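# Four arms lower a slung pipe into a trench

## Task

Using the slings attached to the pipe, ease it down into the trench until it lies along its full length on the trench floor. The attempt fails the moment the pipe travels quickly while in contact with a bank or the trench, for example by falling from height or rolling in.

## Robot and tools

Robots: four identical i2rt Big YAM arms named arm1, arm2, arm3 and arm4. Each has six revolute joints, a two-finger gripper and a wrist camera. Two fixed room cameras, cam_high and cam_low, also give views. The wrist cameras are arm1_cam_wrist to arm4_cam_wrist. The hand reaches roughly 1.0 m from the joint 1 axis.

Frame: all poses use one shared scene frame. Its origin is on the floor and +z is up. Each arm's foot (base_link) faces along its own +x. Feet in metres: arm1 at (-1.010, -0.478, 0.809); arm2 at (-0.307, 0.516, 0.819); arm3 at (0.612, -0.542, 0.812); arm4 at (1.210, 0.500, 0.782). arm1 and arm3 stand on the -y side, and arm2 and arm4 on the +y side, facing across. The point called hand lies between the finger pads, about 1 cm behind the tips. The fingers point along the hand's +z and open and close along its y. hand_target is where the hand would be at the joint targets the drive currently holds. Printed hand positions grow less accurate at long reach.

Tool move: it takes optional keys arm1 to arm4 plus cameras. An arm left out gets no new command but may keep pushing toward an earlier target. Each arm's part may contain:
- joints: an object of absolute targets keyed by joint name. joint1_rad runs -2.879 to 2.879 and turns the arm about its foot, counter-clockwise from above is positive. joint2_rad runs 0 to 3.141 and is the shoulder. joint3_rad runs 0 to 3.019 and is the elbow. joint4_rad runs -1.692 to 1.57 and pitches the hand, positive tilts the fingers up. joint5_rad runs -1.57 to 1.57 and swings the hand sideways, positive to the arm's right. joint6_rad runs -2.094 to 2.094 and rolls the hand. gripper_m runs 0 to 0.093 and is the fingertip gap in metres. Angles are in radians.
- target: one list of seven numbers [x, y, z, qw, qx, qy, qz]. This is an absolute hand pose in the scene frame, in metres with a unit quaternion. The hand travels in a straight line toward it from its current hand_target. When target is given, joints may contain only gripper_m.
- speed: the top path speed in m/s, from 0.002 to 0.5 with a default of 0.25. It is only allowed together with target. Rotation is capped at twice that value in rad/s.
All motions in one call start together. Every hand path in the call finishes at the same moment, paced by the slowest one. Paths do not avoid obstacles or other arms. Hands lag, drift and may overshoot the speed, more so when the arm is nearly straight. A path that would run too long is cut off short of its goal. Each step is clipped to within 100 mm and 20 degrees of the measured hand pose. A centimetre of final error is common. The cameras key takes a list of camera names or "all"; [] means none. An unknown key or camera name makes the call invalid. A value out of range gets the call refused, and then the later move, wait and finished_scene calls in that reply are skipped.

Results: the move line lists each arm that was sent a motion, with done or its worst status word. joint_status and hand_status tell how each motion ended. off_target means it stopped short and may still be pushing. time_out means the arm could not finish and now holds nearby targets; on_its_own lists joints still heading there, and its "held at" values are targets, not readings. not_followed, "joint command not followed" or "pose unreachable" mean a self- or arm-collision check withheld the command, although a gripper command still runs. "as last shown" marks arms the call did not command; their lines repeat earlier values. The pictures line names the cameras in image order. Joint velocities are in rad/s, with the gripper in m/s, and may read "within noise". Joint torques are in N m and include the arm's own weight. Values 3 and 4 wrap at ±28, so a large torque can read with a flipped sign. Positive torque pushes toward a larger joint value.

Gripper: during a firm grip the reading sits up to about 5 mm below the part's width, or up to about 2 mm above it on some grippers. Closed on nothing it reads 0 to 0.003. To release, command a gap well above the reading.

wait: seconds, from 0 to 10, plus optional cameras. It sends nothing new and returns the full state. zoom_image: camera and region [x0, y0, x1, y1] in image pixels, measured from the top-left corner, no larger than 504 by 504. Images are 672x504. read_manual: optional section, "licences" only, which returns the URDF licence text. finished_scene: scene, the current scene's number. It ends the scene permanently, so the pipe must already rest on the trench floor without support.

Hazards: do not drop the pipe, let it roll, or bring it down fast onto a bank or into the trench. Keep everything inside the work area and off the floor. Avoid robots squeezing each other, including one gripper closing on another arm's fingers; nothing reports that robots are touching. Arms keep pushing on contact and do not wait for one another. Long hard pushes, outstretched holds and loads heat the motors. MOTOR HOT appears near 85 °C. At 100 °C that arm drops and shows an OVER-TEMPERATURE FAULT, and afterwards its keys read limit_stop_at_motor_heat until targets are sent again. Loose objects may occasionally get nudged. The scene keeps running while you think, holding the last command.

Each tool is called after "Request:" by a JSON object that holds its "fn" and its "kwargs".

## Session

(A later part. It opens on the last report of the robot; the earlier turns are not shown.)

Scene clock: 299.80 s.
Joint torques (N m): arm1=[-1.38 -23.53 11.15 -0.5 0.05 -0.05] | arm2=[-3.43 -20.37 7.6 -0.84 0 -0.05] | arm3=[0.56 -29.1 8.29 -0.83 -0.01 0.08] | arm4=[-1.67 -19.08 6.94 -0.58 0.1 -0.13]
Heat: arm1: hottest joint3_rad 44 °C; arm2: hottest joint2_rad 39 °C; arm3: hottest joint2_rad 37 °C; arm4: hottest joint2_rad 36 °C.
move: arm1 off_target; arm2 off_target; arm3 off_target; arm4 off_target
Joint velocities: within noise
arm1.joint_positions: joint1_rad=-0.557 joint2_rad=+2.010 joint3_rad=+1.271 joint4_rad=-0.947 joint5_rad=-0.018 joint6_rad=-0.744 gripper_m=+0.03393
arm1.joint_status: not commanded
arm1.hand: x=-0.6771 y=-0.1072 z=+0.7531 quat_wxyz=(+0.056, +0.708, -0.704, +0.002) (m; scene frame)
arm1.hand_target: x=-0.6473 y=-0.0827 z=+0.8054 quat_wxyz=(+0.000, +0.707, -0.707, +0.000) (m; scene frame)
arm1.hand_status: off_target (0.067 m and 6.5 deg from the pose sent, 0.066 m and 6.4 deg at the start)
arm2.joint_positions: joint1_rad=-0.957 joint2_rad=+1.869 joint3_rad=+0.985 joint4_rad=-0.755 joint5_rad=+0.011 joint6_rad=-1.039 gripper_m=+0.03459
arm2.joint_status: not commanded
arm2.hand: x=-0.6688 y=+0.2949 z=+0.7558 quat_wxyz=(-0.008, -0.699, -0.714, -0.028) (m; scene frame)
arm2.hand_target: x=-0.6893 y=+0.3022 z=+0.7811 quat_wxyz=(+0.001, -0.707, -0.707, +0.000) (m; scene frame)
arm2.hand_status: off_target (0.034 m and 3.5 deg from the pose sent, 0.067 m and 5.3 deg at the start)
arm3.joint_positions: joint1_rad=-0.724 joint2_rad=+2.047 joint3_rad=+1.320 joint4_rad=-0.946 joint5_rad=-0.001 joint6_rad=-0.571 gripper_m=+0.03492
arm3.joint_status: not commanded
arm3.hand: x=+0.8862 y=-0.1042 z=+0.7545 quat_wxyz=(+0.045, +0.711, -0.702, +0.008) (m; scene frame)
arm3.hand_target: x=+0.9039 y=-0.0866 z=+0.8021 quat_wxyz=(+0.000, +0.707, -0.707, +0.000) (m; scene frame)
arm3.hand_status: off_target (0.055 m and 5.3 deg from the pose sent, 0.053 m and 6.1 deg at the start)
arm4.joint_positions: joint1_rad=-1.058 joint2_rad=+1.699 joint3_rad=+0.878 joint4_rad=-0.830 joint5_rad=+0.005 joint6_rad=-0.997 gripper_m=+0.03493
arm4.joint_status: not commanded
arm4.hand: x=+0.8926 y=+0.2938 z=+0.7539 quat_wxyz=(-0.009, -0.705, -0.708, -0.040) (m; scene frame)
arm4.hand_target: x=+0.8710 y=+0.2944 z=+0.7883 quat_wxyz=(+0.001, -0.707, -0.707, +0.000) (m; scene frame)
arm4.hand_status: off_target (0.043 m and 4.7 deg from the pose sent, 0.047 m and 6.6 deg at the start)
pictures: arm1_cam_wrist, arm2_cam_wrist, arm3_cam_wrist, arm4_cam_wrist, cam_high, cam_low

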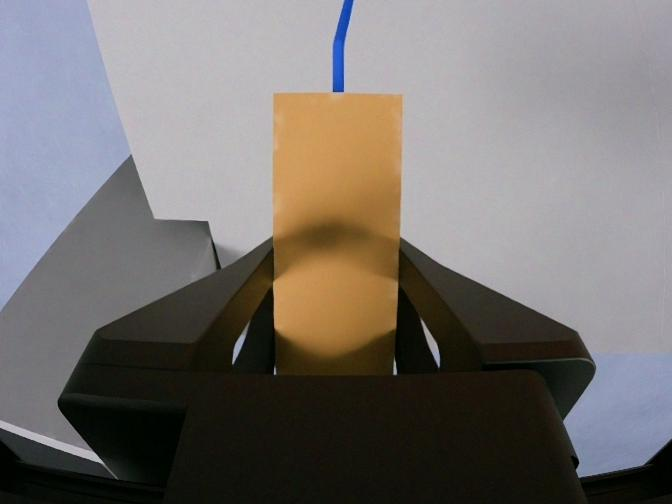

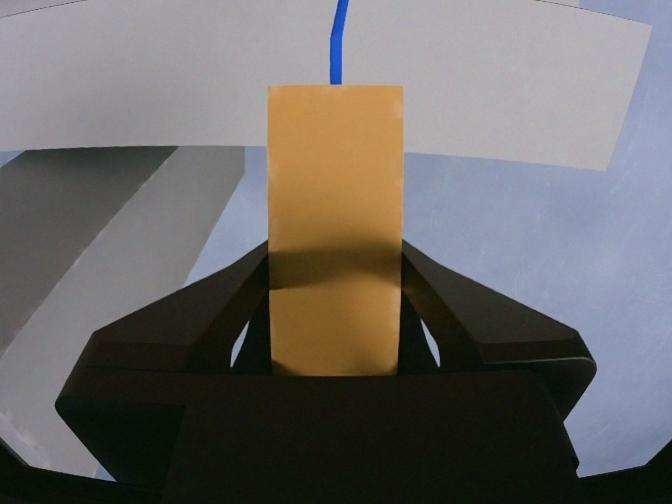

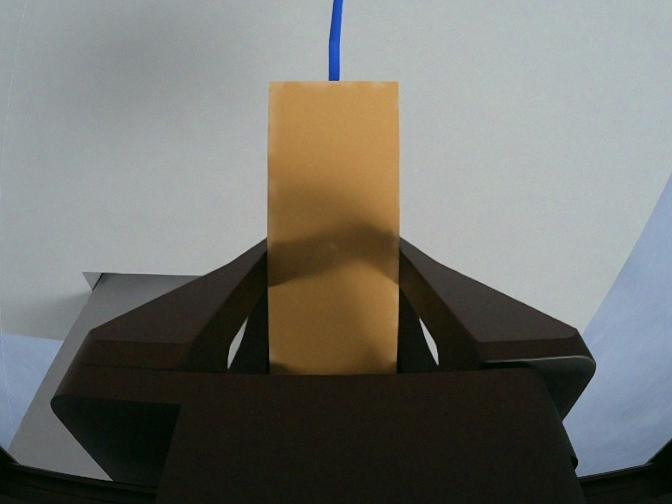

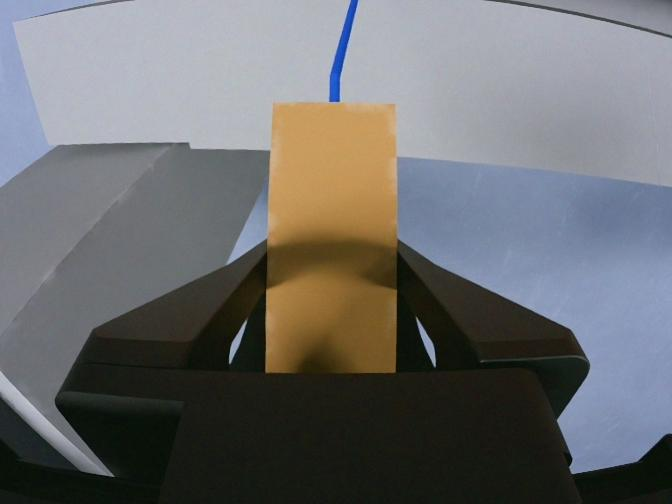

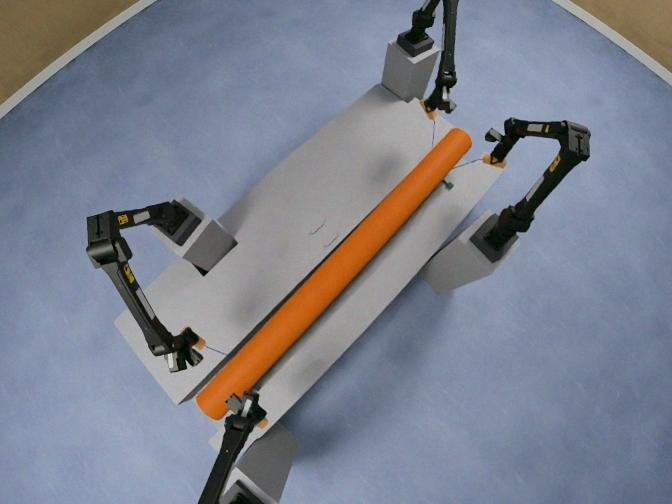

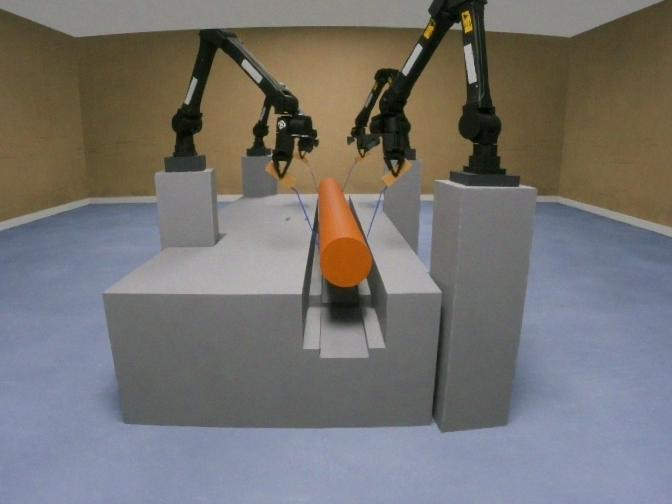

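Request:
{"fn": "move", "kwargs": {"arm1": {"target": [-0.645, -0.055, 0.808, 0, 0.7071, -0.7071, 0], "speed": 0.04}, "arm2": {"target": [-0.690, 0.329, 0.778, 0, 0.7071, 0.7071, 0], "speed": 0.04}, "arm3": {"target": [0.905, -0.091, 0.803, 0, 0.7071, -0.7071, 0], "speed": 0.04}, "arm4": {"target": [0.870, 0.288, 0.790, 0, 0.7071, 0.7071, 0], "speed": 0.04}, "cameras": ["cam_low", "cam_high"]}}

Request:
{"fn": "zoom_image", "kwargs": {"camera": "cam_low", "region": [240, 130, 440, 330]}}

Request:
{"fn": "zoom_image", "kwargs": {"camera": "cam_high", "region": [160, 280, 340, 460]}}

Request:
{"fn": "zoom_image", "kwargs": {"camera": "cam_high", "region": [380, 80, 540, 240]}}

Scene clock: 314.00 s.
Joint torques (N m): arm1=[-1.79 -25.23 12.1 -1.44 0.01 -0.04] | arm2=[-3.31 -21.42 7.1 -0.9 0.08 0.02] | arm3=[-0.09 -29.98 7.09 -0.85 0.02 -0.03] | arm4=[-0.79 -19.19 7.57 -0.77 0.13 0.01]
Heat: arm1: hottest joint3_rad 44 °C; arm2: hottest joint3_rad 39 °C; arm3: hottest joint2_rad 37 °C; arm4: hottest joint3_rad 36 °C.
move: arm1 off_target; arm2 off_target; arm3 off_target; arm4 off_target
Joint velocities: within noise
arm1.joint_positions: joint1_rad=-0.524 joint2_rad=+2.045 joint3_rad=+1.326 joint4_rad=-0.946 joint5_rad=-0.018 joint6_rad=-0.715 gripper_m=+0.03393
arm1.joint_status: not commanded
arm1.hand: x=-0.6759 y=-0.0805 z=+0.7500 quat_wxyz=(+0.046, +0.710, -0.702, +0.003) (m; scene frame)
arm1.hand_target: x=-0.6475 y=-0.0578 z=+0.8077 quat_wxyz=(-0.001, +0.707, -0.707, +0.000) (m; scene frame)
arm1.hand_status: off_target (0.070 m and 5.3 deg from the pose sent, 0.082 m and 6.5 deg at the start)
arm2.joint_positions: joint1_rad=-1.014 joint2_rad=+1.869 joint3_rad=+0.945 joint4_rad=-0.730 joint5_rad=+0.011 joint6_rad=-1.093 gripper_m=+0.03459
arm2.joint_status: not commanded
arm2.hand: x=-0.6670 y=+0.3228 z=+0.7462 quat_wxyz=(-0.012, -0.700, -0.713, -0.034) (m; scene frame)
arm2.hand_target: x=-0.6890 y=+0.3292 z=+0.7766 quat_wxyz=(+0.001, -0.707, -0.707, -0.001) (m; scene frame)
arm2.hand_status: off_target (0.040 m and 4.3 deg from the pose sent, 0.046 m and 3.5 deg at the start)
arm3.joint_positions: joint1_rad=-0.724 joint2_rad=+2.047 joint3_rad=+1.320 joint4_rad=-0.936 joint5_rad=-0.001 joint6_rad=-0.570 gripper_m=+0.03492
arm3.joint_status: not commanded
arm3.hand: x=+0.8874 y=-0.1023 z=+0.7543 quat_wxyz=(+0.041, +0.710, -0.703, +0.007) (m; scene frame)
arm3.hand_target: x=+0.9041 y=-0.0921 z=+0.8013 quat_wxyz=(+0.000, +0.707, -0.707, +0.000) (m; scene frame)
arm3.hand_status: off_target (0.053 m and 4.8 deg from the pose sent, 0.054 m and 5.3 deg at the start)
arm4.joint_positions: joint1_rad=-1.058 joint2_rad=+1.704 joint3_rad=+0.878 joint4_rad=-0.827 joint5_rad=+0.002 joint6_rad=-0.998 gripper_m=+0.03493
arm4.joint_status: not commanded
arm4.hand: x=+0.8930 y=+0.2936 z=+0.7519 quat_wxyz=(-0.010, -0.704, -0.709, -0.041) (m; scene frame)
arm4.hand_target: x=+0.8711 y=+0.2885 z=+0.7885 quat_wxyz=(+0.001, -0.707, -0.707, +0.000) (m; scene frame)
arm4.hand_status: off_target (0.045 m and 4.9 deg from the pose sent, 0.043 m and 4.7 deg at the start)
pictures: cam_high, cam_low

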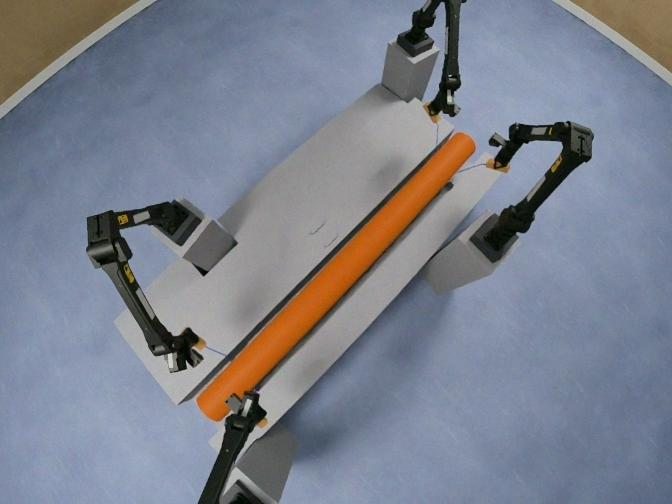

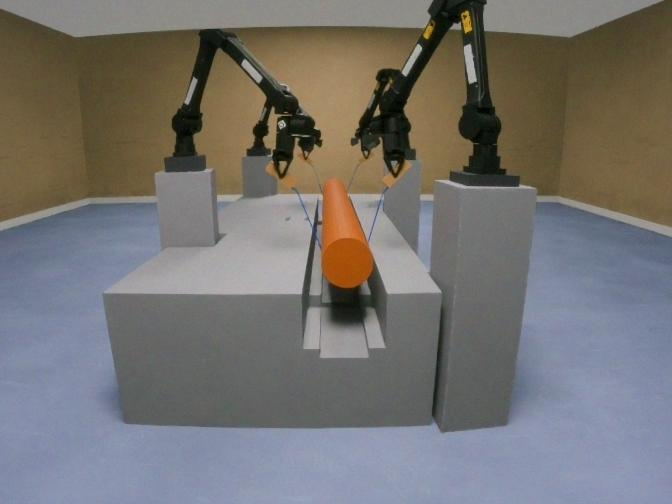

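Scaled by 2.520.

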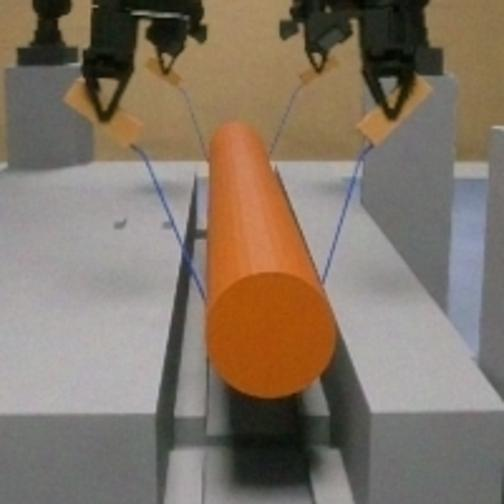

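Scaled by 2.800.

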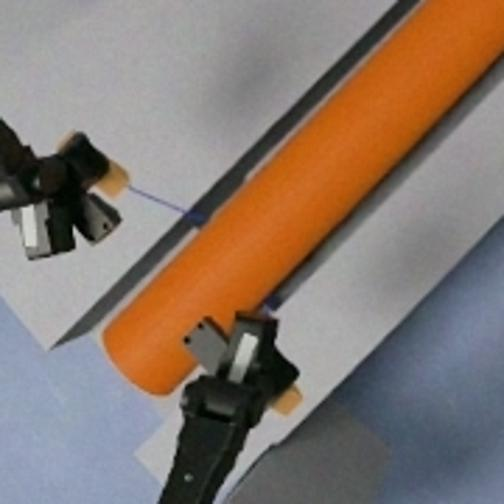

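Scaled by 3.150.

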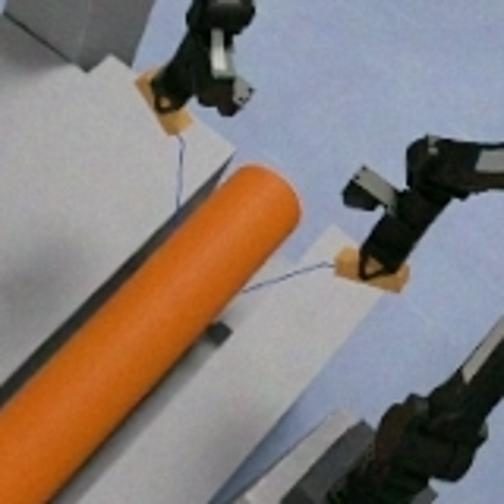

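Request:
{"fn": "move", "kwargs": {"arm1": {"target": [-0.645, -0.070, 0.728, 0, 0.7071, -0.7071, 0], "speed": 0.05}, "arm2": {"target": [-0.690, 0.317, 0.698, 0, 0.7071, 0.7071, 0], "speed": 0.05}, "arm3": {"target": [0.905, -0.107, 0.722, 0, 0.7071, -0.7071, 0], "speed": 0.05}, "arm4": {"target": [0.870, 0.275, 0.708, 0, 0.7071, 0.7071, 0], "speed": 0.05}, "cameras": ["cam_low", "cam_high"]}}

Request:
{"fn": "zoom_image", "kwargs": {"camera": "cam_low", "region": [240, 130, 440, 330]}}

Request:
{"fn": "zoom_image", "kwargs": {"camera": "cam_high", "region": [160, 280, 340, 460]}}

Request:
{"fn": "zoom_image", "kwargs": {"camera": "cam_high", "region": [380, 80, 540, 240]}}

Scene clock: 322.93 s.
Joint torques (N m): arm1=[-3.14 -25.47 7.21 -0.01 0.06 -0.15] | arm2=[-1.61 -20.66 6.04 -0.81 0.06 0.13] | arm3=[-0.91 -28.98 5.78 -0.62 0.05 -0.11] | arm4=[-0.32 -20.6 4.86 -0.53 0.19 0.2]
Heat: arm1: hottest joint3_rad 44 °C; arm2: hottest joint2_rad 38 °C; arm3: hottest joint2_rad 38 °C; arm4: hottest joint3_rad 36 °C.
move: arm1 off_target; arm2 off_target; arm3 off_target; arm4 off_target
Joint velocities: within noise
arm1.joint_positions: joint1_rad=-0.524 joint2_rad=+2.160 joint3_rad=+1.314 joint4_rad=-0.803 joint5_rad=-0.018 joint6_rad=-0.715 gripper_m=+0.03393
arm1.joint_status: not commanded
arm1.hand: x=-0.6730 y=-0.0787 z=+0.6864 quat_wxyz=(+0.038, +0.711, -0.702, +0.002) (m; scene frame)
arm1.hand_target: x=-0.6460 y=-0.0710 z=+0.7271 quat_wxyz=(+0.000, +0.707, -0.707, +0.001) (m; scene frame)
arm1.hand_status: off_target (0.051 m and 4.4 deg from the pose sent, 0.039 m and 5.3 deg at the start)
arm2.joint_positions: joint1_rad=-1.014 joint2_rad=+2.042 joint3_rad=+0.940 joint4_rad=-0.536 joint5_rad=+0.009 joint6_rad=-1.089 gripper_m=+0.03459
arm2.joint_status: not commanded
arm2.hand: x=-0.6690 y=+0.3203 z=+0.6744 quat_wxyz=(-0.011, -0.702, -0.712, -0.027) (m; scene frame)
arm2.hand_target: x=-0.6895 y=+0.3172 z=+0.6974 quat_wxyz=(+0.000, -0.707, -0.707, +0.000) (m; scene frame)
arm2.hand_status: off_target (0.032 m and 3.4 deg from the pose sent, 0.054 m and 4.3 deg at the start)
arm3.joint_positions: joint1_rad=-0.729 joint2_rad=+2.143 joint3_rad=+1.246 joint4_rad=-0.748 joint5_rad=-0.001 joint6_rad=-0.579 gripper_m=+0.03492
arm3.joint_status: not commanded
arm3.hand: x=+0.8817 y=-0.1153 z=+0.6851 quat_wxyz=(+0.032, +0.712, -0.701, +0.005) (m; scene frame)
arm3.hand_target: x=+0.9044 y=-0.1077 z=+0.7209 quat_wxyz=(+0.000, +0.707, -0.707, +0.001) (m; scene frame)
arm3.hand_status: off_target (0.044 m and 3.8 deg from the pose sent, 0.037 m and 4.8 deg at the start)
arm4.joint_positions: joint1_rad=-1.040 joint2_rad=+1.902 joint3_rad=+0.867 joint4_rad=-0.609 joint5_rad=+0.000 joint6_rad=-0.989 gripper_m=+0.03493
arm4.joint_status: not commanded
arm4.hand: x=+0.8902 y=+0.2827 z=+0.6743 quat_wxyz=(-0.010, -0.701, -0.712, -0.036) (m; scene frame)
arm4.hand_target: x=+0.8707 y=+0.2753 z=+0.7063 quat_wxyz=(+0.000, -0.707, -0.707, +0.000) (m; scene frame)
arm4.hand_status: off_target (0.040 m and 4.4 deg from the pose sent, 0.053 m and 4.9 deg at the start)
pictures: cam_high, cam_low

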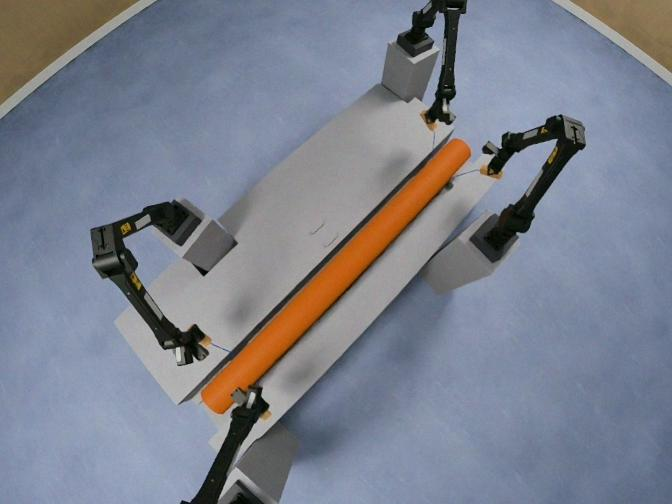

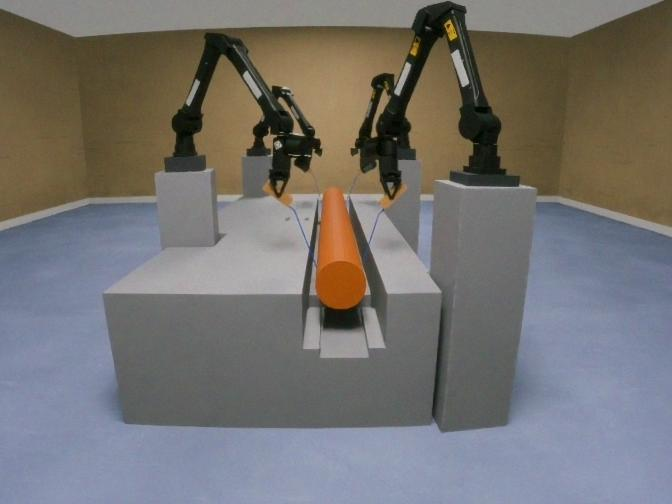

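Scaled by 2.520.

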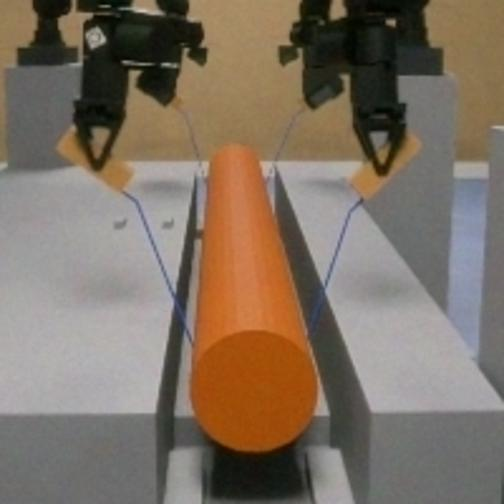

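Scaled by 2.800.

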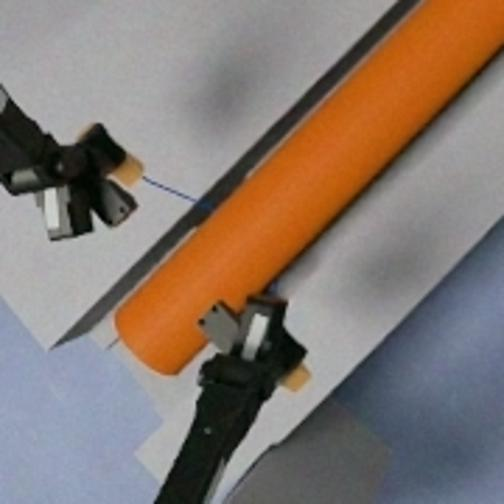

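Scaled by 3.150.

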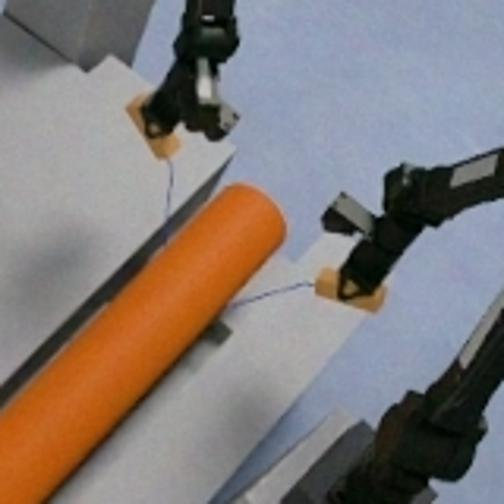

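Request:
{"fn": "move", "kwargs": {"arm1": {"target": [-0.645, -0.070, 0.658, 0, 0.7071, -0.7071, 0], "speed": 0.04}, "arm2": {"target": [-0.690, 0.317, 0.636, 0, 0.7071, 0.7071, 0], "speed": 0.04}, "arm3": {"target": [0.905, -0.107, 0.653, 0, 0.7071, -0.7071, 0], "speed": 0.04}, "arm4": {"target": [0.870, 0.275, 0.646, 0, 0.7071, 0.7071, 0], "speed": 0.04}, "cameras": ["cam_low", "cam_high"]}}

Request:
{"fn": "zoom_image", "kwargs": {"camera": "cam_low", "region": [240, 170, 440, 370]}}

Request:
{"fn": "zoom_image", "kwargs": {"camera": "cam_high", "region": [380, 80, 540, 240]}}

Scene clock: 330.77 s.
Joint torques (N m): arm1=[-2.84 -25.58 6.53 -0.09 0.11 -0.16] | arm2=[-1.85 -20.72 5.45 -0.91 0.08 0.1] | arm3=[-0.97 -27.87 5.48 -0.85 0.05 -0.11] | arm4=[-0.44 -20.84 3.49 -0.38 0.19 0.19]
Heat: arm1: hottest joint3_rad 43 °C; arm2: hottest joint2_rad 38 °C; arm3: hottest joint2_rad 38 °C; arm4: hottest joint3_rad 35 °C.
move: arm1 off_target; arm2 off_target; arm3 off_target; arm4 off_target
Joint velocities: within noise
arm1.joint_positions: joint1_rad=-0.524 joint2_rad=+2.281 joint3_rad=+1.310 joint4_rad=-0.670 joint5_rad=-0.018 joint6_rad=-0.715 gripper_m=+0.03393
arm1.joint_status: not commanded
arm1.hand: x=-0.6746 y=-0.0823 z=+0.6227 quat_wxyz=(+0.034, +0.711, -0.702, +0.002) (m; scene frame)
arm1.hand_target: x=-0.6459 y=-0.0711 z=+0.6576 quat_wxyz=(+0.000, +0.707, -0.707, +0.001) (m; scene frame)
arm1.hand_status: off_target (0.048 m and 4.0 deg from the pose sent, 0.041 m and 4.4 deg at the start)
arm2.joint_positions: joint1_rad=-1.014 joint2_rad=+2.194 joint3_rad=+0.948 joint4_rad=-0.394 joint5_rad=+0.009 joint6_rad=-1.088 gripper_m=+0.03459
arm2.joint_status: not commanded
arm2.hand: x=-0.6628 y=+0.3227 z=+0.6145 quat_wxyz=(-0.011, -0.702, -0.711, -0.028) (m; scene frame)
arm2.hand_target: x=-0.6894 y=+0.3174 z=+0.6358 quat_wxyz=(+0.000, -0.707, -0.707, +0.000) (m; scene frame)
arm2.hand_status: off_target (0.035 m and 3.5 deg from the pose sent, 0.044 m and 3.4 deg at the start)
arm3.joint_positions: joint1_rad=-0.729 joint2_rad=+2.268 joint3_rad=+1.244 joint4_rad=-0.609 joint5_rad=-0.001 joint6_rad=-0.580 gripper_m=+0.03492
arm3.joint_status: not commanded
arm3.hand: x=+0.8802 y=-0.1182 z=+0.6224 quat_wxyz=(+0.026, +0.712, -0.701, +0.004) (m; scene frame)
arm3.hand_target: x=+0.9046 y=-0.1078 z=+0.6524 quat_wxyz=(+0.000, +0.707, -0.707, +0.001) (m; scene frame)
arm3.hand_status: off_target (0.041 m and 3.2 deg from the pose sent, 0.040 m and 3.8 deg at the start)
arm4.joint_positions: joint1_rad=-1.040 joint2_rad=+2.054 joint3_rad=+0.867 joint4_rad=-0.450 joint5_rad=+0.000 joint6_rad=-0.988 gripper_m=+0.03493
arm4.joint_status: not commanded
arm4.hand: x=+0.8918 y=+0.2835 z=+0.6159 quat_wxyz=(-0.009, -0.702, -0.712, -0.033) (m; scene frame)
arm4.hand_target: x=+0.8707 y=+0.2754 z=+0.6445 quat_wxyz=(+0.000, -0.707, -0.707, +0.000) (m; scene frame)
arm4.hand_status: off_target (0.038 m and 4.0 deg from the pose sent, 0.036 m and 4.4 deg at the start)
pictures: cam_high, cam_low

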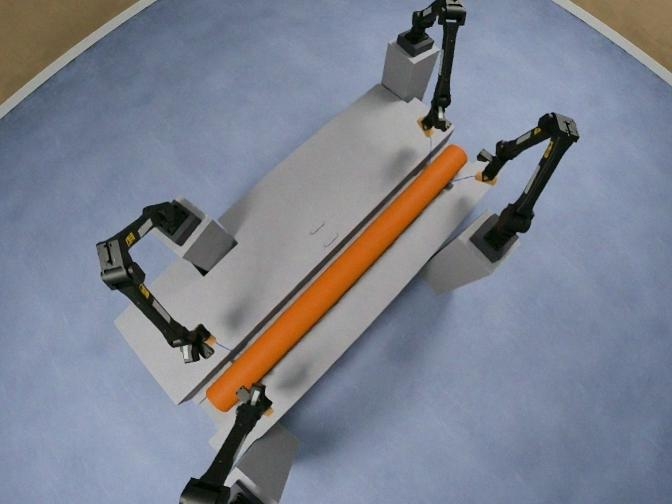

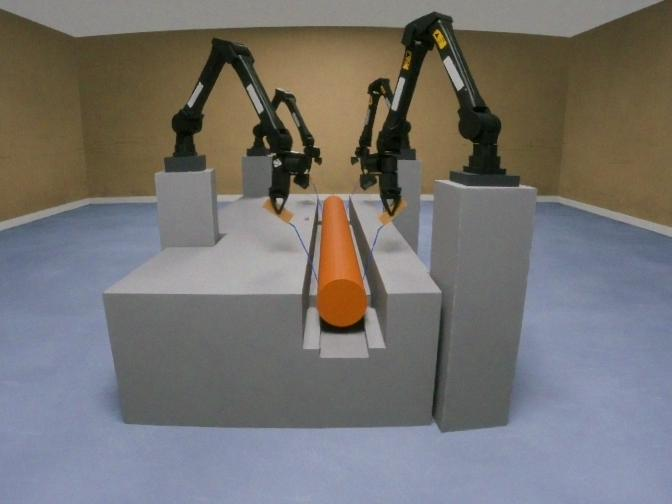

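Scaled by 2.520.

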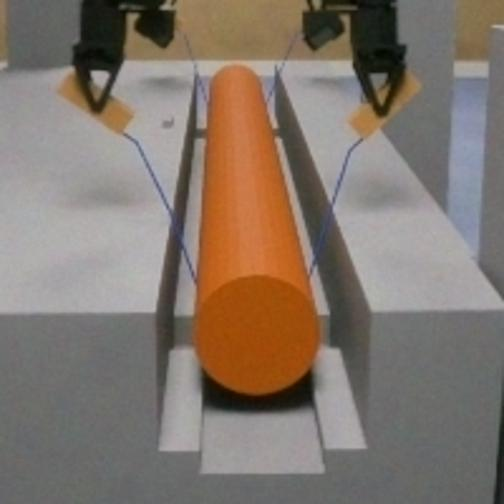

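Scaled by 3.150.

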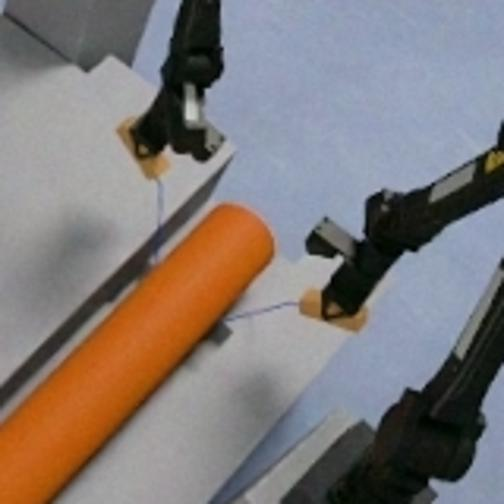

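Request:
{"fn": "move", "kwargs": {"arm1": {"target": [-0.645, -0.070, 0.638, 0, 0.7071, -0.7071, 0], "speed": 0.02}, "arm2": {"target": [-0.690, 0.316, 0.617, 0, 0.7071, 0.7071, 0], "speed": 0.02}, "arm3": {"target": [0.905, -0.108, 0.633, 0, 0.7071, -0.7071, 0], "speed": 0.02}, "arm4": {"target": [0.870, 0.273, 0.626, 0, 0.7071, 0.7071, 0], "speed": 0.02}, "cameras": ["cam_low", "cam_high"]}}

Request:
{"fn": "zoom_image", "kwargs": {"camera": "cam_low", "region": [240, 170, 440, 370]}}

Scene clock: 366.73 s.
Joint torques (N m): arm1=[-2.78 -24.23 6.84 -0.03 0.07 -0.14] | arm2=[-1.73 -20.66 4.77 -0.83 0.17 0.11] | arm3=[-0.91 -27.46 5.23 -0.85 0.09 -0.1] | arm4=[-0.09 -20.25 3.79 -0.39 0.18 0.21]
Heat: arm1: hottest joint2_rad 42 °C; arm2: hottest joint2_rad 40 °C; arm3: hottest joint2_rad 36 °C; arm4: hottest joint3_rad 33 °C.
move: arm1 off_target; arm2 off_target; arm3 off_target; arm4 off_target
Joint velocities: within noise
arm1.joint_positions: joint1_rad=-0.524 joint2_rad=+2.312 joint3_rad=+1.310 joint4_rad=-0.637 joint5_rad=-0.018 joint6_rad=-0.715 gripper_m=+0.03393
arm1.joint_status: not commanded
arm1.hand: x=-0.6756 y=-0.0838 z=+0.6068 quat_wxyz=(+0.033, +0.711, -0.702, +0.002) (m; scene frame)
arm1.hand_target: x=-0.6458 y=-0.0710 z=+0.6381 quat_wxyz=(+0.000, +0.707, -0.707, +0.001) (m; scene frame)
arm1.hand_status: off_target (0.046 m and 3.8 deg from the pose sent, 0.035 m and 3.9 deg at the start)
arm2.joint_positions: joint1_rad=-1.014 joint2_rad=+2.241 joint3_rad=+0.966 joint4_rad=-0.357 joint5_rad=+0.007 joint6_rad=-1.088 gripper_m=+0.03459
arm2.joint_status: not commanded
arm2.hand: x=-0.6660 y=+0.3202 z=+0.5977 quat_wxyz=(-0.011, -0.702, -0.712, -0.023) (m; scene frame)
arm2.hand_target: x=-0.6895 y=+0.3162 z=+0.6168 quat_wxyz=(+0.000, -0.707, -0.707, +0.000) (m; scene frame)
arm2.hand_status: off_target (0.031 m and 3.0 deg from the pose sent, 0.028 m and 3.5 deg at the start)
arm3.joint_positions: joint1_rad=-0.729 joint2_rad=+2.302 joint3_rad=+1.249 joint4_rad=-0.572 joint5_rad=-0.002 joint6_rad=-0.582 gripper_m=+0.03492
arm3.joint_status: not commanded
arm3.hand: x=+0.8806 y=-0.1170 z=+0.6064 quat_wxyz=(+0.022, +0.713, -0.701, +0.002) (m; scene frame)
arm3.hand_target: x=+0.9045 y=-0.1087 z=+0.6325 quat_wxyz=(+0.000, +0.707, -0.707, +0.000) (m; scene frame)
arm3.hand_status: off_target (0.037 m and 2.7 deg from the pose sent, 0.029 m and 3.2 deg at the start)
arm4.joint_positions: joint1_rad=-1.040 joint2_rad=+2.100 joint3_rad=+0.867 joint4_rad=-0.404 joint5_rad=+0.000 joint6_rad=-0.986 gripper_m=+0.03493
arm4.joint_status: not commanded
arm4.hand: x=+0.8941 y=+0.2850 z=+0.5985 quat_wxyz=(-0.009, -0.703, -0.711, -0.033) (m; scene frame)
arm4.hand_target: x=+0.8706 y=+0.2734 z=+0.6250 quat_wxyz=(+0.000, -0.707, -0.707, +0.000) (m; scene frame)
arm4.hand_status: off_target (0.039 m and 4.0 deg from the pose sent, 0.026 m and 4.0 deg at the start)
pictures: cam_high, cam_low

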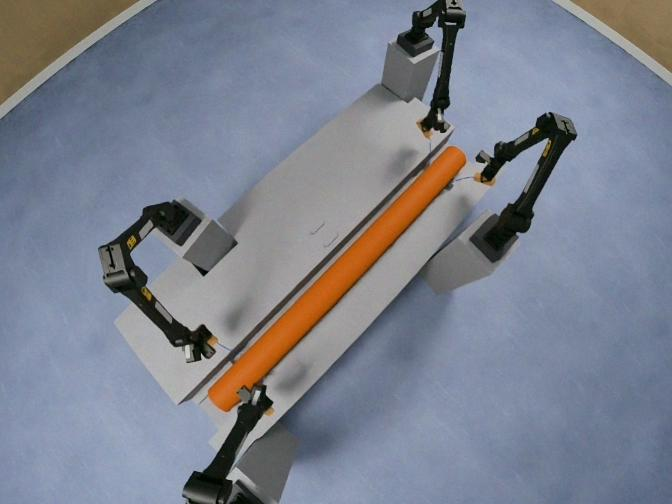

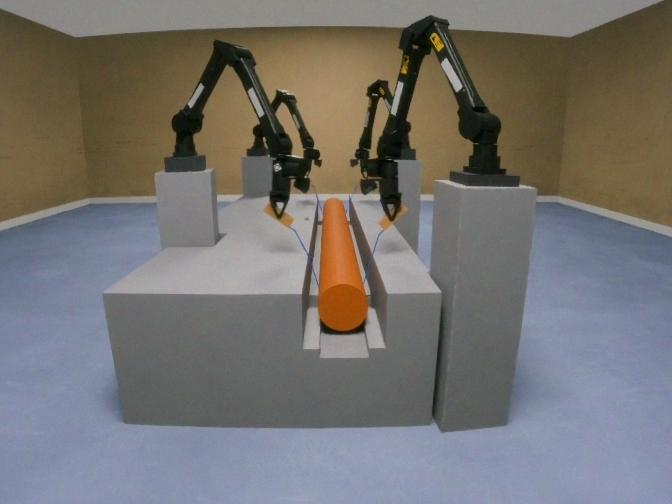

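Scaled by 2.520.

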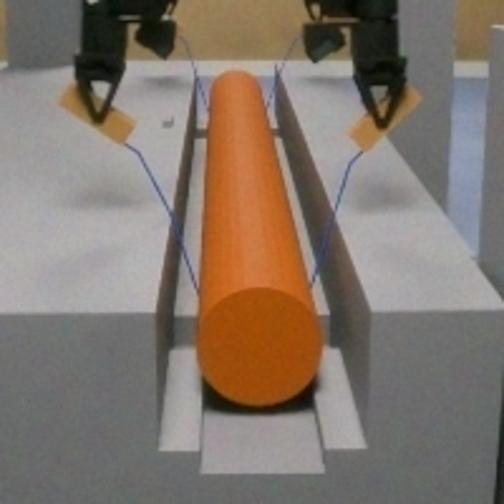

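Request:
{"fn": "move", "kwargs": {"arm1": {"target": [-0.645, -0.070, 0.624, 0, 0.7071, -0.7071, 0], "speed": 0.02}, "arm2": {"target": [-0.690, 0.316, 0.603, 0, 0.7071, 0.7071, 0], "speed": 0.02}, "arm3": {"target": [0.905, -0.108, 0.619, 0, 0.7071, -0.7071, 0], "speed": 0.02}, "arm4": {"target": [0.870, 0.273, 0.612, 0, 0.7071, 0.7071, 0], "speed": 0.02}, "cameras": ["cam_low"]}}

Request:
{"fn": "zoom_image", "kwargs": {"camera": "cam_low", "region": [240, 170, 440, 370]}}

Scene clock: 371.23 s.
Joint torques (N m): arm1=[-2.84 -23.71 7.08 -0.16 0.11 -0.16] | arm2=[-1.79 -20.54 4.34 -0.77 0.27 0.11] | arm3=[-1.14 -26.99 4.9 -0.85 0.14 -0.09] | arm4=[-0.09 -20.01 3.96 -0.43 0.18 0.2]
Heat: arm1: hottest joint2_rad 42 °C; arm2: hottest joint2_rad 40 °C; arm3: hottest joint2_rad 37 °C; arm4: hottest joint3_rad 33 °C.
move: arm1 off_target; arm2 off_target; arm3 off_target; arm4 off_target
Joint velocities: within noise
arm1.joint_positions: joint1_rad=-0.524 joint2_rad=+2.333 joint3_rad=+1.310 joint4_rad=-0.612 joint5_rad=-0.019 joint6_rad=-0.715 gripper_m=+0.03393
arm1.joint_status: not commanded
arm1.hand: x=-0.6762 y=-0.0846 z=+0.5960 quat_wxyz=(+0.031, +0.711, -0.703, +0.001) (m; scene frame)
arm1.hand_target: x=-0.6458 y=-0.0711 z=+0.6243 quat_wxyz=(+0.000, +0.707, -0.707, +0.001) (m; scene frame)
arm1.hand_status: off_target (0.044 m and 3.6 deg from the pose sent, 0.038 m and 3.8 deg at the start)
arm2.joint_positions: joint1_rad=-1.014 joint2_rad=+2.274 joint3_rad=+0.979 joint4_rad=-0.331 joint5_rad=+0.004 joint6_rad=-1.088 gripper_m=+0.03459
arm2.joint_status: not commanded
arm2.hand: x=-0.6679 y=+0.3185 z=+0.5858 quat_wxyz=(-0.011, -0.702, -0.712, -0.020) (m; scene frame)
arm2.hand_target: x=-0.6896 y=+0.3162 z=+0.6027 quat_wxyz=(+0.000, -0.707, -0.707, +0.000) (m; scene frame)
arm2.hand_status: off_target (0.028 m and 2.7 deg from the pose sent, 0.025 m and 3.0 deg at the start)
arm3.joint_positions: joint1_rad=-0.729 joint2_rad=+2.328 joint3_rad=+1.260 joint4_rad=-0.549 joint5_rad=-0.004 joint6_rad=-0.582 gripper_m=+0.03492
arm3.joint_status: not commanded
arm3.hand: x=+0.8820 y=-0.1142 z=+0.5957 quat_wxyz=(+0.018, +0.713, -0.700, +0.001) (m; scene frame)
arm3.hand_target: x=+0.9046 y=-0.1086 z=+0.6185 quat_wxyz=(+0.000, +0.707, -0.707, +0.000) (m; scene frame)
arm3.hand_status: off_target (0.033 m and 2.3 deg from the pose sent, 0.029 m and 2.7 deg at the start)
arm4.joint_positions: joint1_rad=-1.040 joint2_rad=+2.133 joint3_rad=+0.867 joint4_rad=-0.370 joint5_rad=+0.000 joint6_rad=-0.986 gripper_m=+0.03493
arm4.joint_status: not commanded
arm4.hand: x=+0.8961 y=+0.2863 z=+0.5860 quat_wxyz=(-0.009, -0.703, -0.711, -0.033) (m; scene frame)
arm4.hand_target: x=+0.8706 y=+0.2734 z=+0.6114 quat_wxyz=(+0.000, -0.707, -0.707, +0.000) (m; scene frame)
arm4.hand_status: off_target (0.039 m and 4.0 deg from the pose sent, 0.030 m and 4.0 deg at the start)
pictures: cam_low

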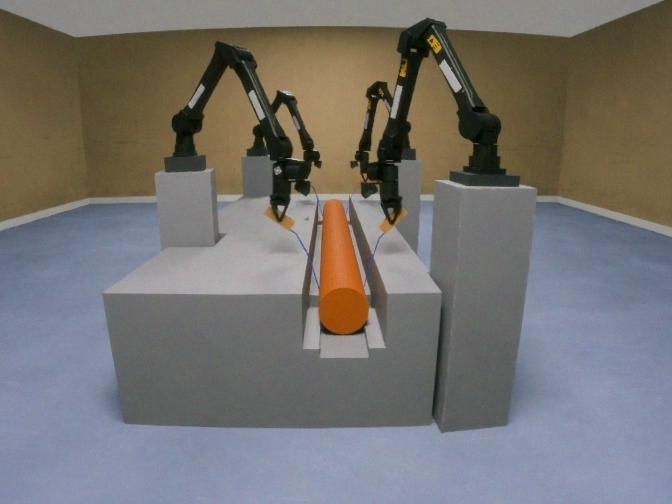

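Scaled by 2.520.

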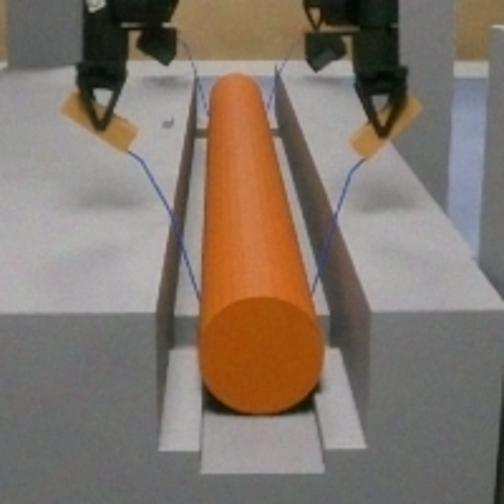

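Request:
{"fn": "move", "kwargs": {"arm1": {"target": [-0.645, -0.072, 0.604, 0, 0.7071, -0.7071, 0], "speed": 0.02}, "arm2": {"target": [-0.690, 0.315, 0.585, 0, 0.7071, 0.7071, 0], "speed": 0.02}, "arm3": {"target": [0.905, -0.110, 0.600, 0, 0.7071, -0.7071, 0], "speed": 0.02}, "arm4": {"target": [0.870, 0.272, 0.594, 0, 0.7071, 0.7071, 0], "speed": 0.02}, "cameras": ["cam_low", "cam_high"]}}

Request:
{"fn": "zoom_image", "kwargs": {"camera": "cam_low", "region": [240, 170, 440, 370]}}

Scene clock: 375.23 s.
Joint torques (N m): arm1=[-2.73 -24.18 6.65 -0.24 0.2 -0.16] | arm2=[-1.61 -20.31 3.84 -0.75 0.4 0.13] | arm3=[-1.2 -25.35 4.92 -0.5 0.15 -0.08] | arm4=[-0.09 -18.43 3.85 -0.02 0.18 0.22]
Heat: arm1: hottest joint2_rad 41 °C; arm2: hottest joint2_rad 40 °C; arm3: hottest joint2_rad 37 °C; arm4: hottest joint3_rad 33 °C.
move: arm1 off_target; arm2 off_target; arm3 off_target; arm4 off_target
Joint velocities: within noise
arm1.joint_positions: joint1_rad=-0.524 joint2_rad=+2.367 joint3_rad=+1.323 joint4_rad=-0.580 joint5_rad=-0.021 joint6_rad=-0.717 gripper_m=+0.03393
arm1.joint_status: not commanded
arm1.hand: x=-0.6742 y=-0.0821 z=+0.5811 quat_wxyz=(+0.026, +0.712, -0.702, +0.000) (m; scene frame)
arm1.hand_target: x=-0.6455 y=-0.0728 z=+0.6043 quat_wxyz=(+0.000, +0.707, -0.707, +0.000) (m; scene frame)
arm1.hand_status: off_target (0.038 m and 3.0 deg from the pose sent, 0.035 m and 3.6 deg at the start)
arm2.joint_positions: joint1_rad=-1.014 joint2_rad=+2.317 joint3_rad=+0.999 joint4_rad=-0.300 joint5_rad=+0.001 joint6_rad=-1.088 gripper_m=+0.03459
arm2.joint_status: not commanded
arm2.hand: x=-0.6708 y=+0.3161 z=+0.5706 quat_wxyz=(-0.012, -0.702, -0.712, -0.016) (m; scene frame)
arm2.hand_target: x=-0.6898 y=+0.3150 z=+0.5849 quat_wxyz=(+0.000, -0.707, -0.707, +0.000) (m; scene frame)
arm2.hand_status: off_target (0.024 m and 2.4 deg from the pose sent, 0.022 m and 2.7 deg at the start)
arm3.joint_positions: joint1_rad=-0.732 joint2_rad=+2.349 joint3_rad=+1.265 joint4_rad=-0.523 joint5_rad=-0.004 joint6_rad=-0.587 gripper_m=+0.03492
arm3.joint_status: not commanded
arm3.hand: x=+0.8840 y=-0.1134 z=+0.5863 quat_wxyz=(+0.013, +0.714, -0.700, -0.001) (m; scene frame)
arm3.hand_target: x=+0.9047 y=-0.1105 z=+0.5998 quat_wxyz=(+0.000, +0.707, -0.707, +0.000) (m; scene frame)
arm3.hand_status: off_target (0.025 m and 1.9 deg from the pose sent, 0.024 m and 2.3 deg at the start)
arm4.joint_positions: joint1_rad=-1.039 joint2_rad=+2.162 joint3_rad=+0.878 joint4_rad=-0.343 joint5_rad=+0.000 joint6_rad=-0.986 gripper_m=+0.03493
arm4.joint_status: not commanded
arm4.hand: x=+0.8934 y=+0.2838 z=+0.5762 quat_wxyz=(-0.008, -0.702, -0.711, -0.028) (m; scene frame)
arm4.hand_target: x=+0.8705 y=+0.2724 z=+0.5940 quat_wxyz=(+0.000, -0.707, -0.707, +0.000) (m; scene frame)
arm4.hand_status: off_target (0.032 m and 3.5 deg from the pose sent, 0.031 m and 4.0 deg at the start)
pictures: cam_high, cam_low

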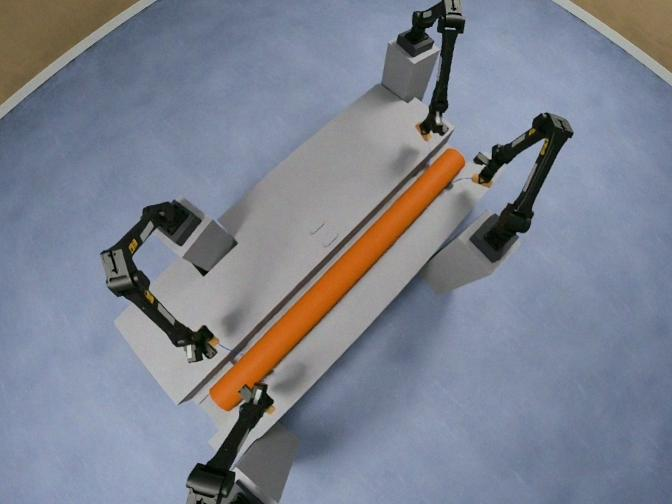

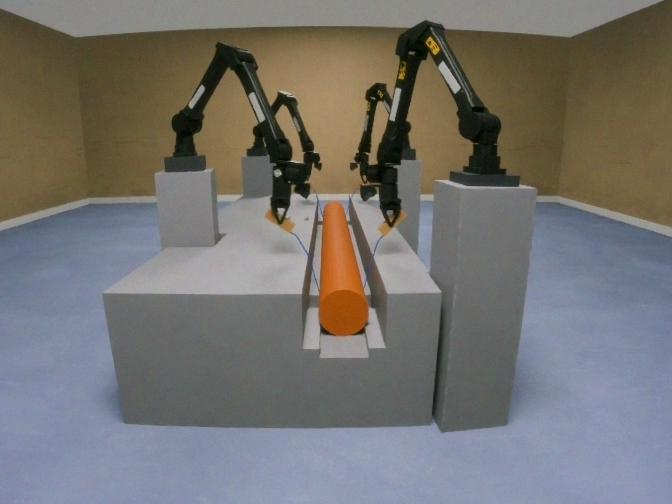

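Scaled by 2.520.

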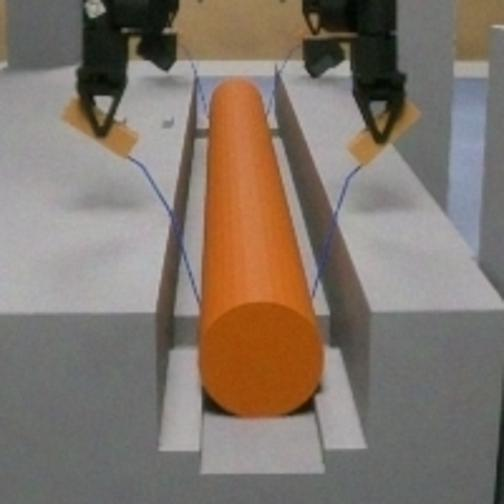

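Request:
{"fn": "move", "kwargs": {"arm1": {"target": [-0.645, -0.073, 0.580, 0, 0.7071, -0.7071, 0], "speed": 0.02}, "arm2": {"target": [-0.690, 0.314, 0.561, 0, 0.7071, 0.7071, 0], "speed": 0.02}, "arm3": {"target": [0.905, -0.110, 0.585, 0, 0.7071, -0.7071, 0], "speed": 0.02}, "arm4": {"target": [0.870, 0.272, 0.578, 0, 0.7071, 0.7071, 0], "speed": 0.02}, "cameras": ["cam_low", "cam_high"]}}

Request:
{"fn": "zoom_image", "kwargs": {"camera": "cam_low", "region": [240, 170, 440, 370]}}

Scene clock: 380.03 s.
Joint torques (N m): arm1=[-1.26 -19.19 6.87 0.83 0.11 -0.1] | arm2=[-1.55 -17.38 4.64 -0.12 0.05 0.15] | arm3=[-0.09 -22.89 5.59 0.06 0.09 -0.05] | arm4=[-0.21 -16.38 4.1 0.36 0.17 0.22]
Heat: arm1: hottest joint2_rad 41 °C; arm2: hottest joint2_rad 39 °C; arm3: hottest joint2_rad 37 °C; arm4: hottest joint3_rad 33 °C.
move: arm1 off_target; arm2 off_target; arm3 off_target; arm4 off_target
Joint velocities: within noise
arm1.joint_positions: joint1_rad=-0.540 joint2_rad=+2.371 joint3_rad=+1.335 joint4_rad=-0.565 joint5_rad=-0.020 joint6_rad=-0.723 gripper_m=+0.03393
arm1.joint_status: not commanded
arm1.hand: x=-0.6620 y=-0.0804 z=+0.5810 quat_wxyz=(+0.014, +0.709, -0.705, -0.001) (m; scene frame)
arm1.hand_target: x=-0.6453 y=-0.0734 z=+0.5805 quat_wxyz=(+0.000, +0.707, -0.707, +0.000) (m; scene frame)
arm1.hand_status: off_target (0.019 m and 1.6 deg from the pose sent, 0.031 m and 3.0 deg at the start)
arm2.joint_positions: joint1_rad=-1.014 joint2_rad=+2.346 joint3_rad=+1.015 joint4_rad=-0.276 joint5_rad=+0.009 joint6_rad=-1.088 gripper_m=+0.03459
arm2.joint_status: not commanded
arm2.hand: x=-0.6752 y=+0.3151 z=+0.5601 quat_wxyz=(-0.006, -0.702, -0.712, -0.012) (m; scene frame)
arm2.hand_target: x=-0.6900 y=+0.3140 z=+0.5614 quat_wxyz=(+0.000, -0.707, -0.707, +0.000) (m; scene frame)
arm2.hand_status: off_target (0.015 m and 1.7 deg from the pose sent, 0.022 m and 2.4 deg at the start)
arm3.joint_positions: joint1_rad=-0.746 joint2_rad=+2.354 joint3_rad=+1.267 joint4_rad=-0.514 joint5_rad=-0.003 joint6_rad=-0.589 gripper_m=+0.03492
arm3.joint_status: not commanded
arm3.hand: x=+0.8912 y=-0.1159 z=+0.5842 quat_wxyz=(+0.010, +0.710, -0.704, -0.001) (m; scene frame)
arm3.hand_target: x=+0.9049 y=-0.1103 z=+0.5853 quat_wxyz=(+0.000, +0.707, -0.707, +0.000) (m; scene frame)
arm3.hand_status: off_target (0.015 m and 1.2 deg from the pose sent, 0.021 m and 1.9 deg at the start)
arm4.joint_positions: joint1_rad=-1.039 joint2_rad=+2.182 joint3_rad=+0.885 joint4_rad=-0.320 joint5_rad=+0.000 joint6_rad=-0.986 gripper_m=+0.03493
arm4.joint_status: not commanded
arm4.hand: x=+0.8907 y=+0.2821 z=+0.5696 quat_wxyz=(-0.007, -0.702, -0.711, -0.023) (m; scene frame)
arm4.hand_target: x=+0.8704 y=+0.2723 z=+0.5785 quat_wxyz=(+0.000, -0.707, -0.707, +0.000) (m; scene frame)
arm4.hand_status: off_target (0.025 m and 2.9 deg from the pose sent, 0.026 m and 3.4 deg at the start)
pictures: cam_high, cam_low

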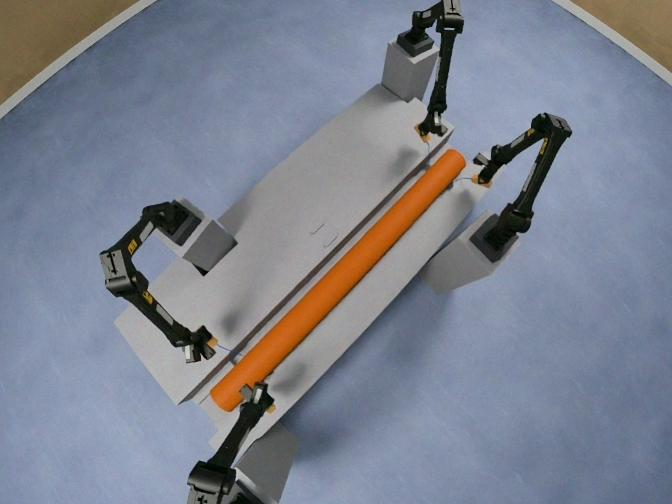

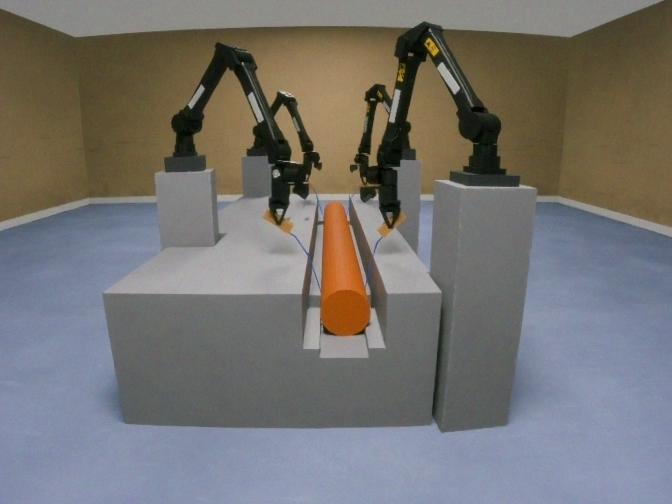

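Scaled by 2.520.

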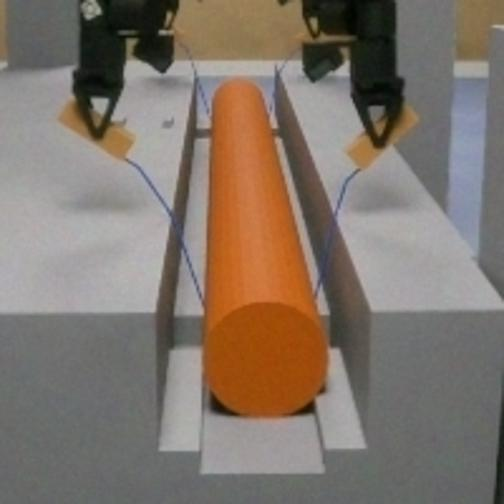

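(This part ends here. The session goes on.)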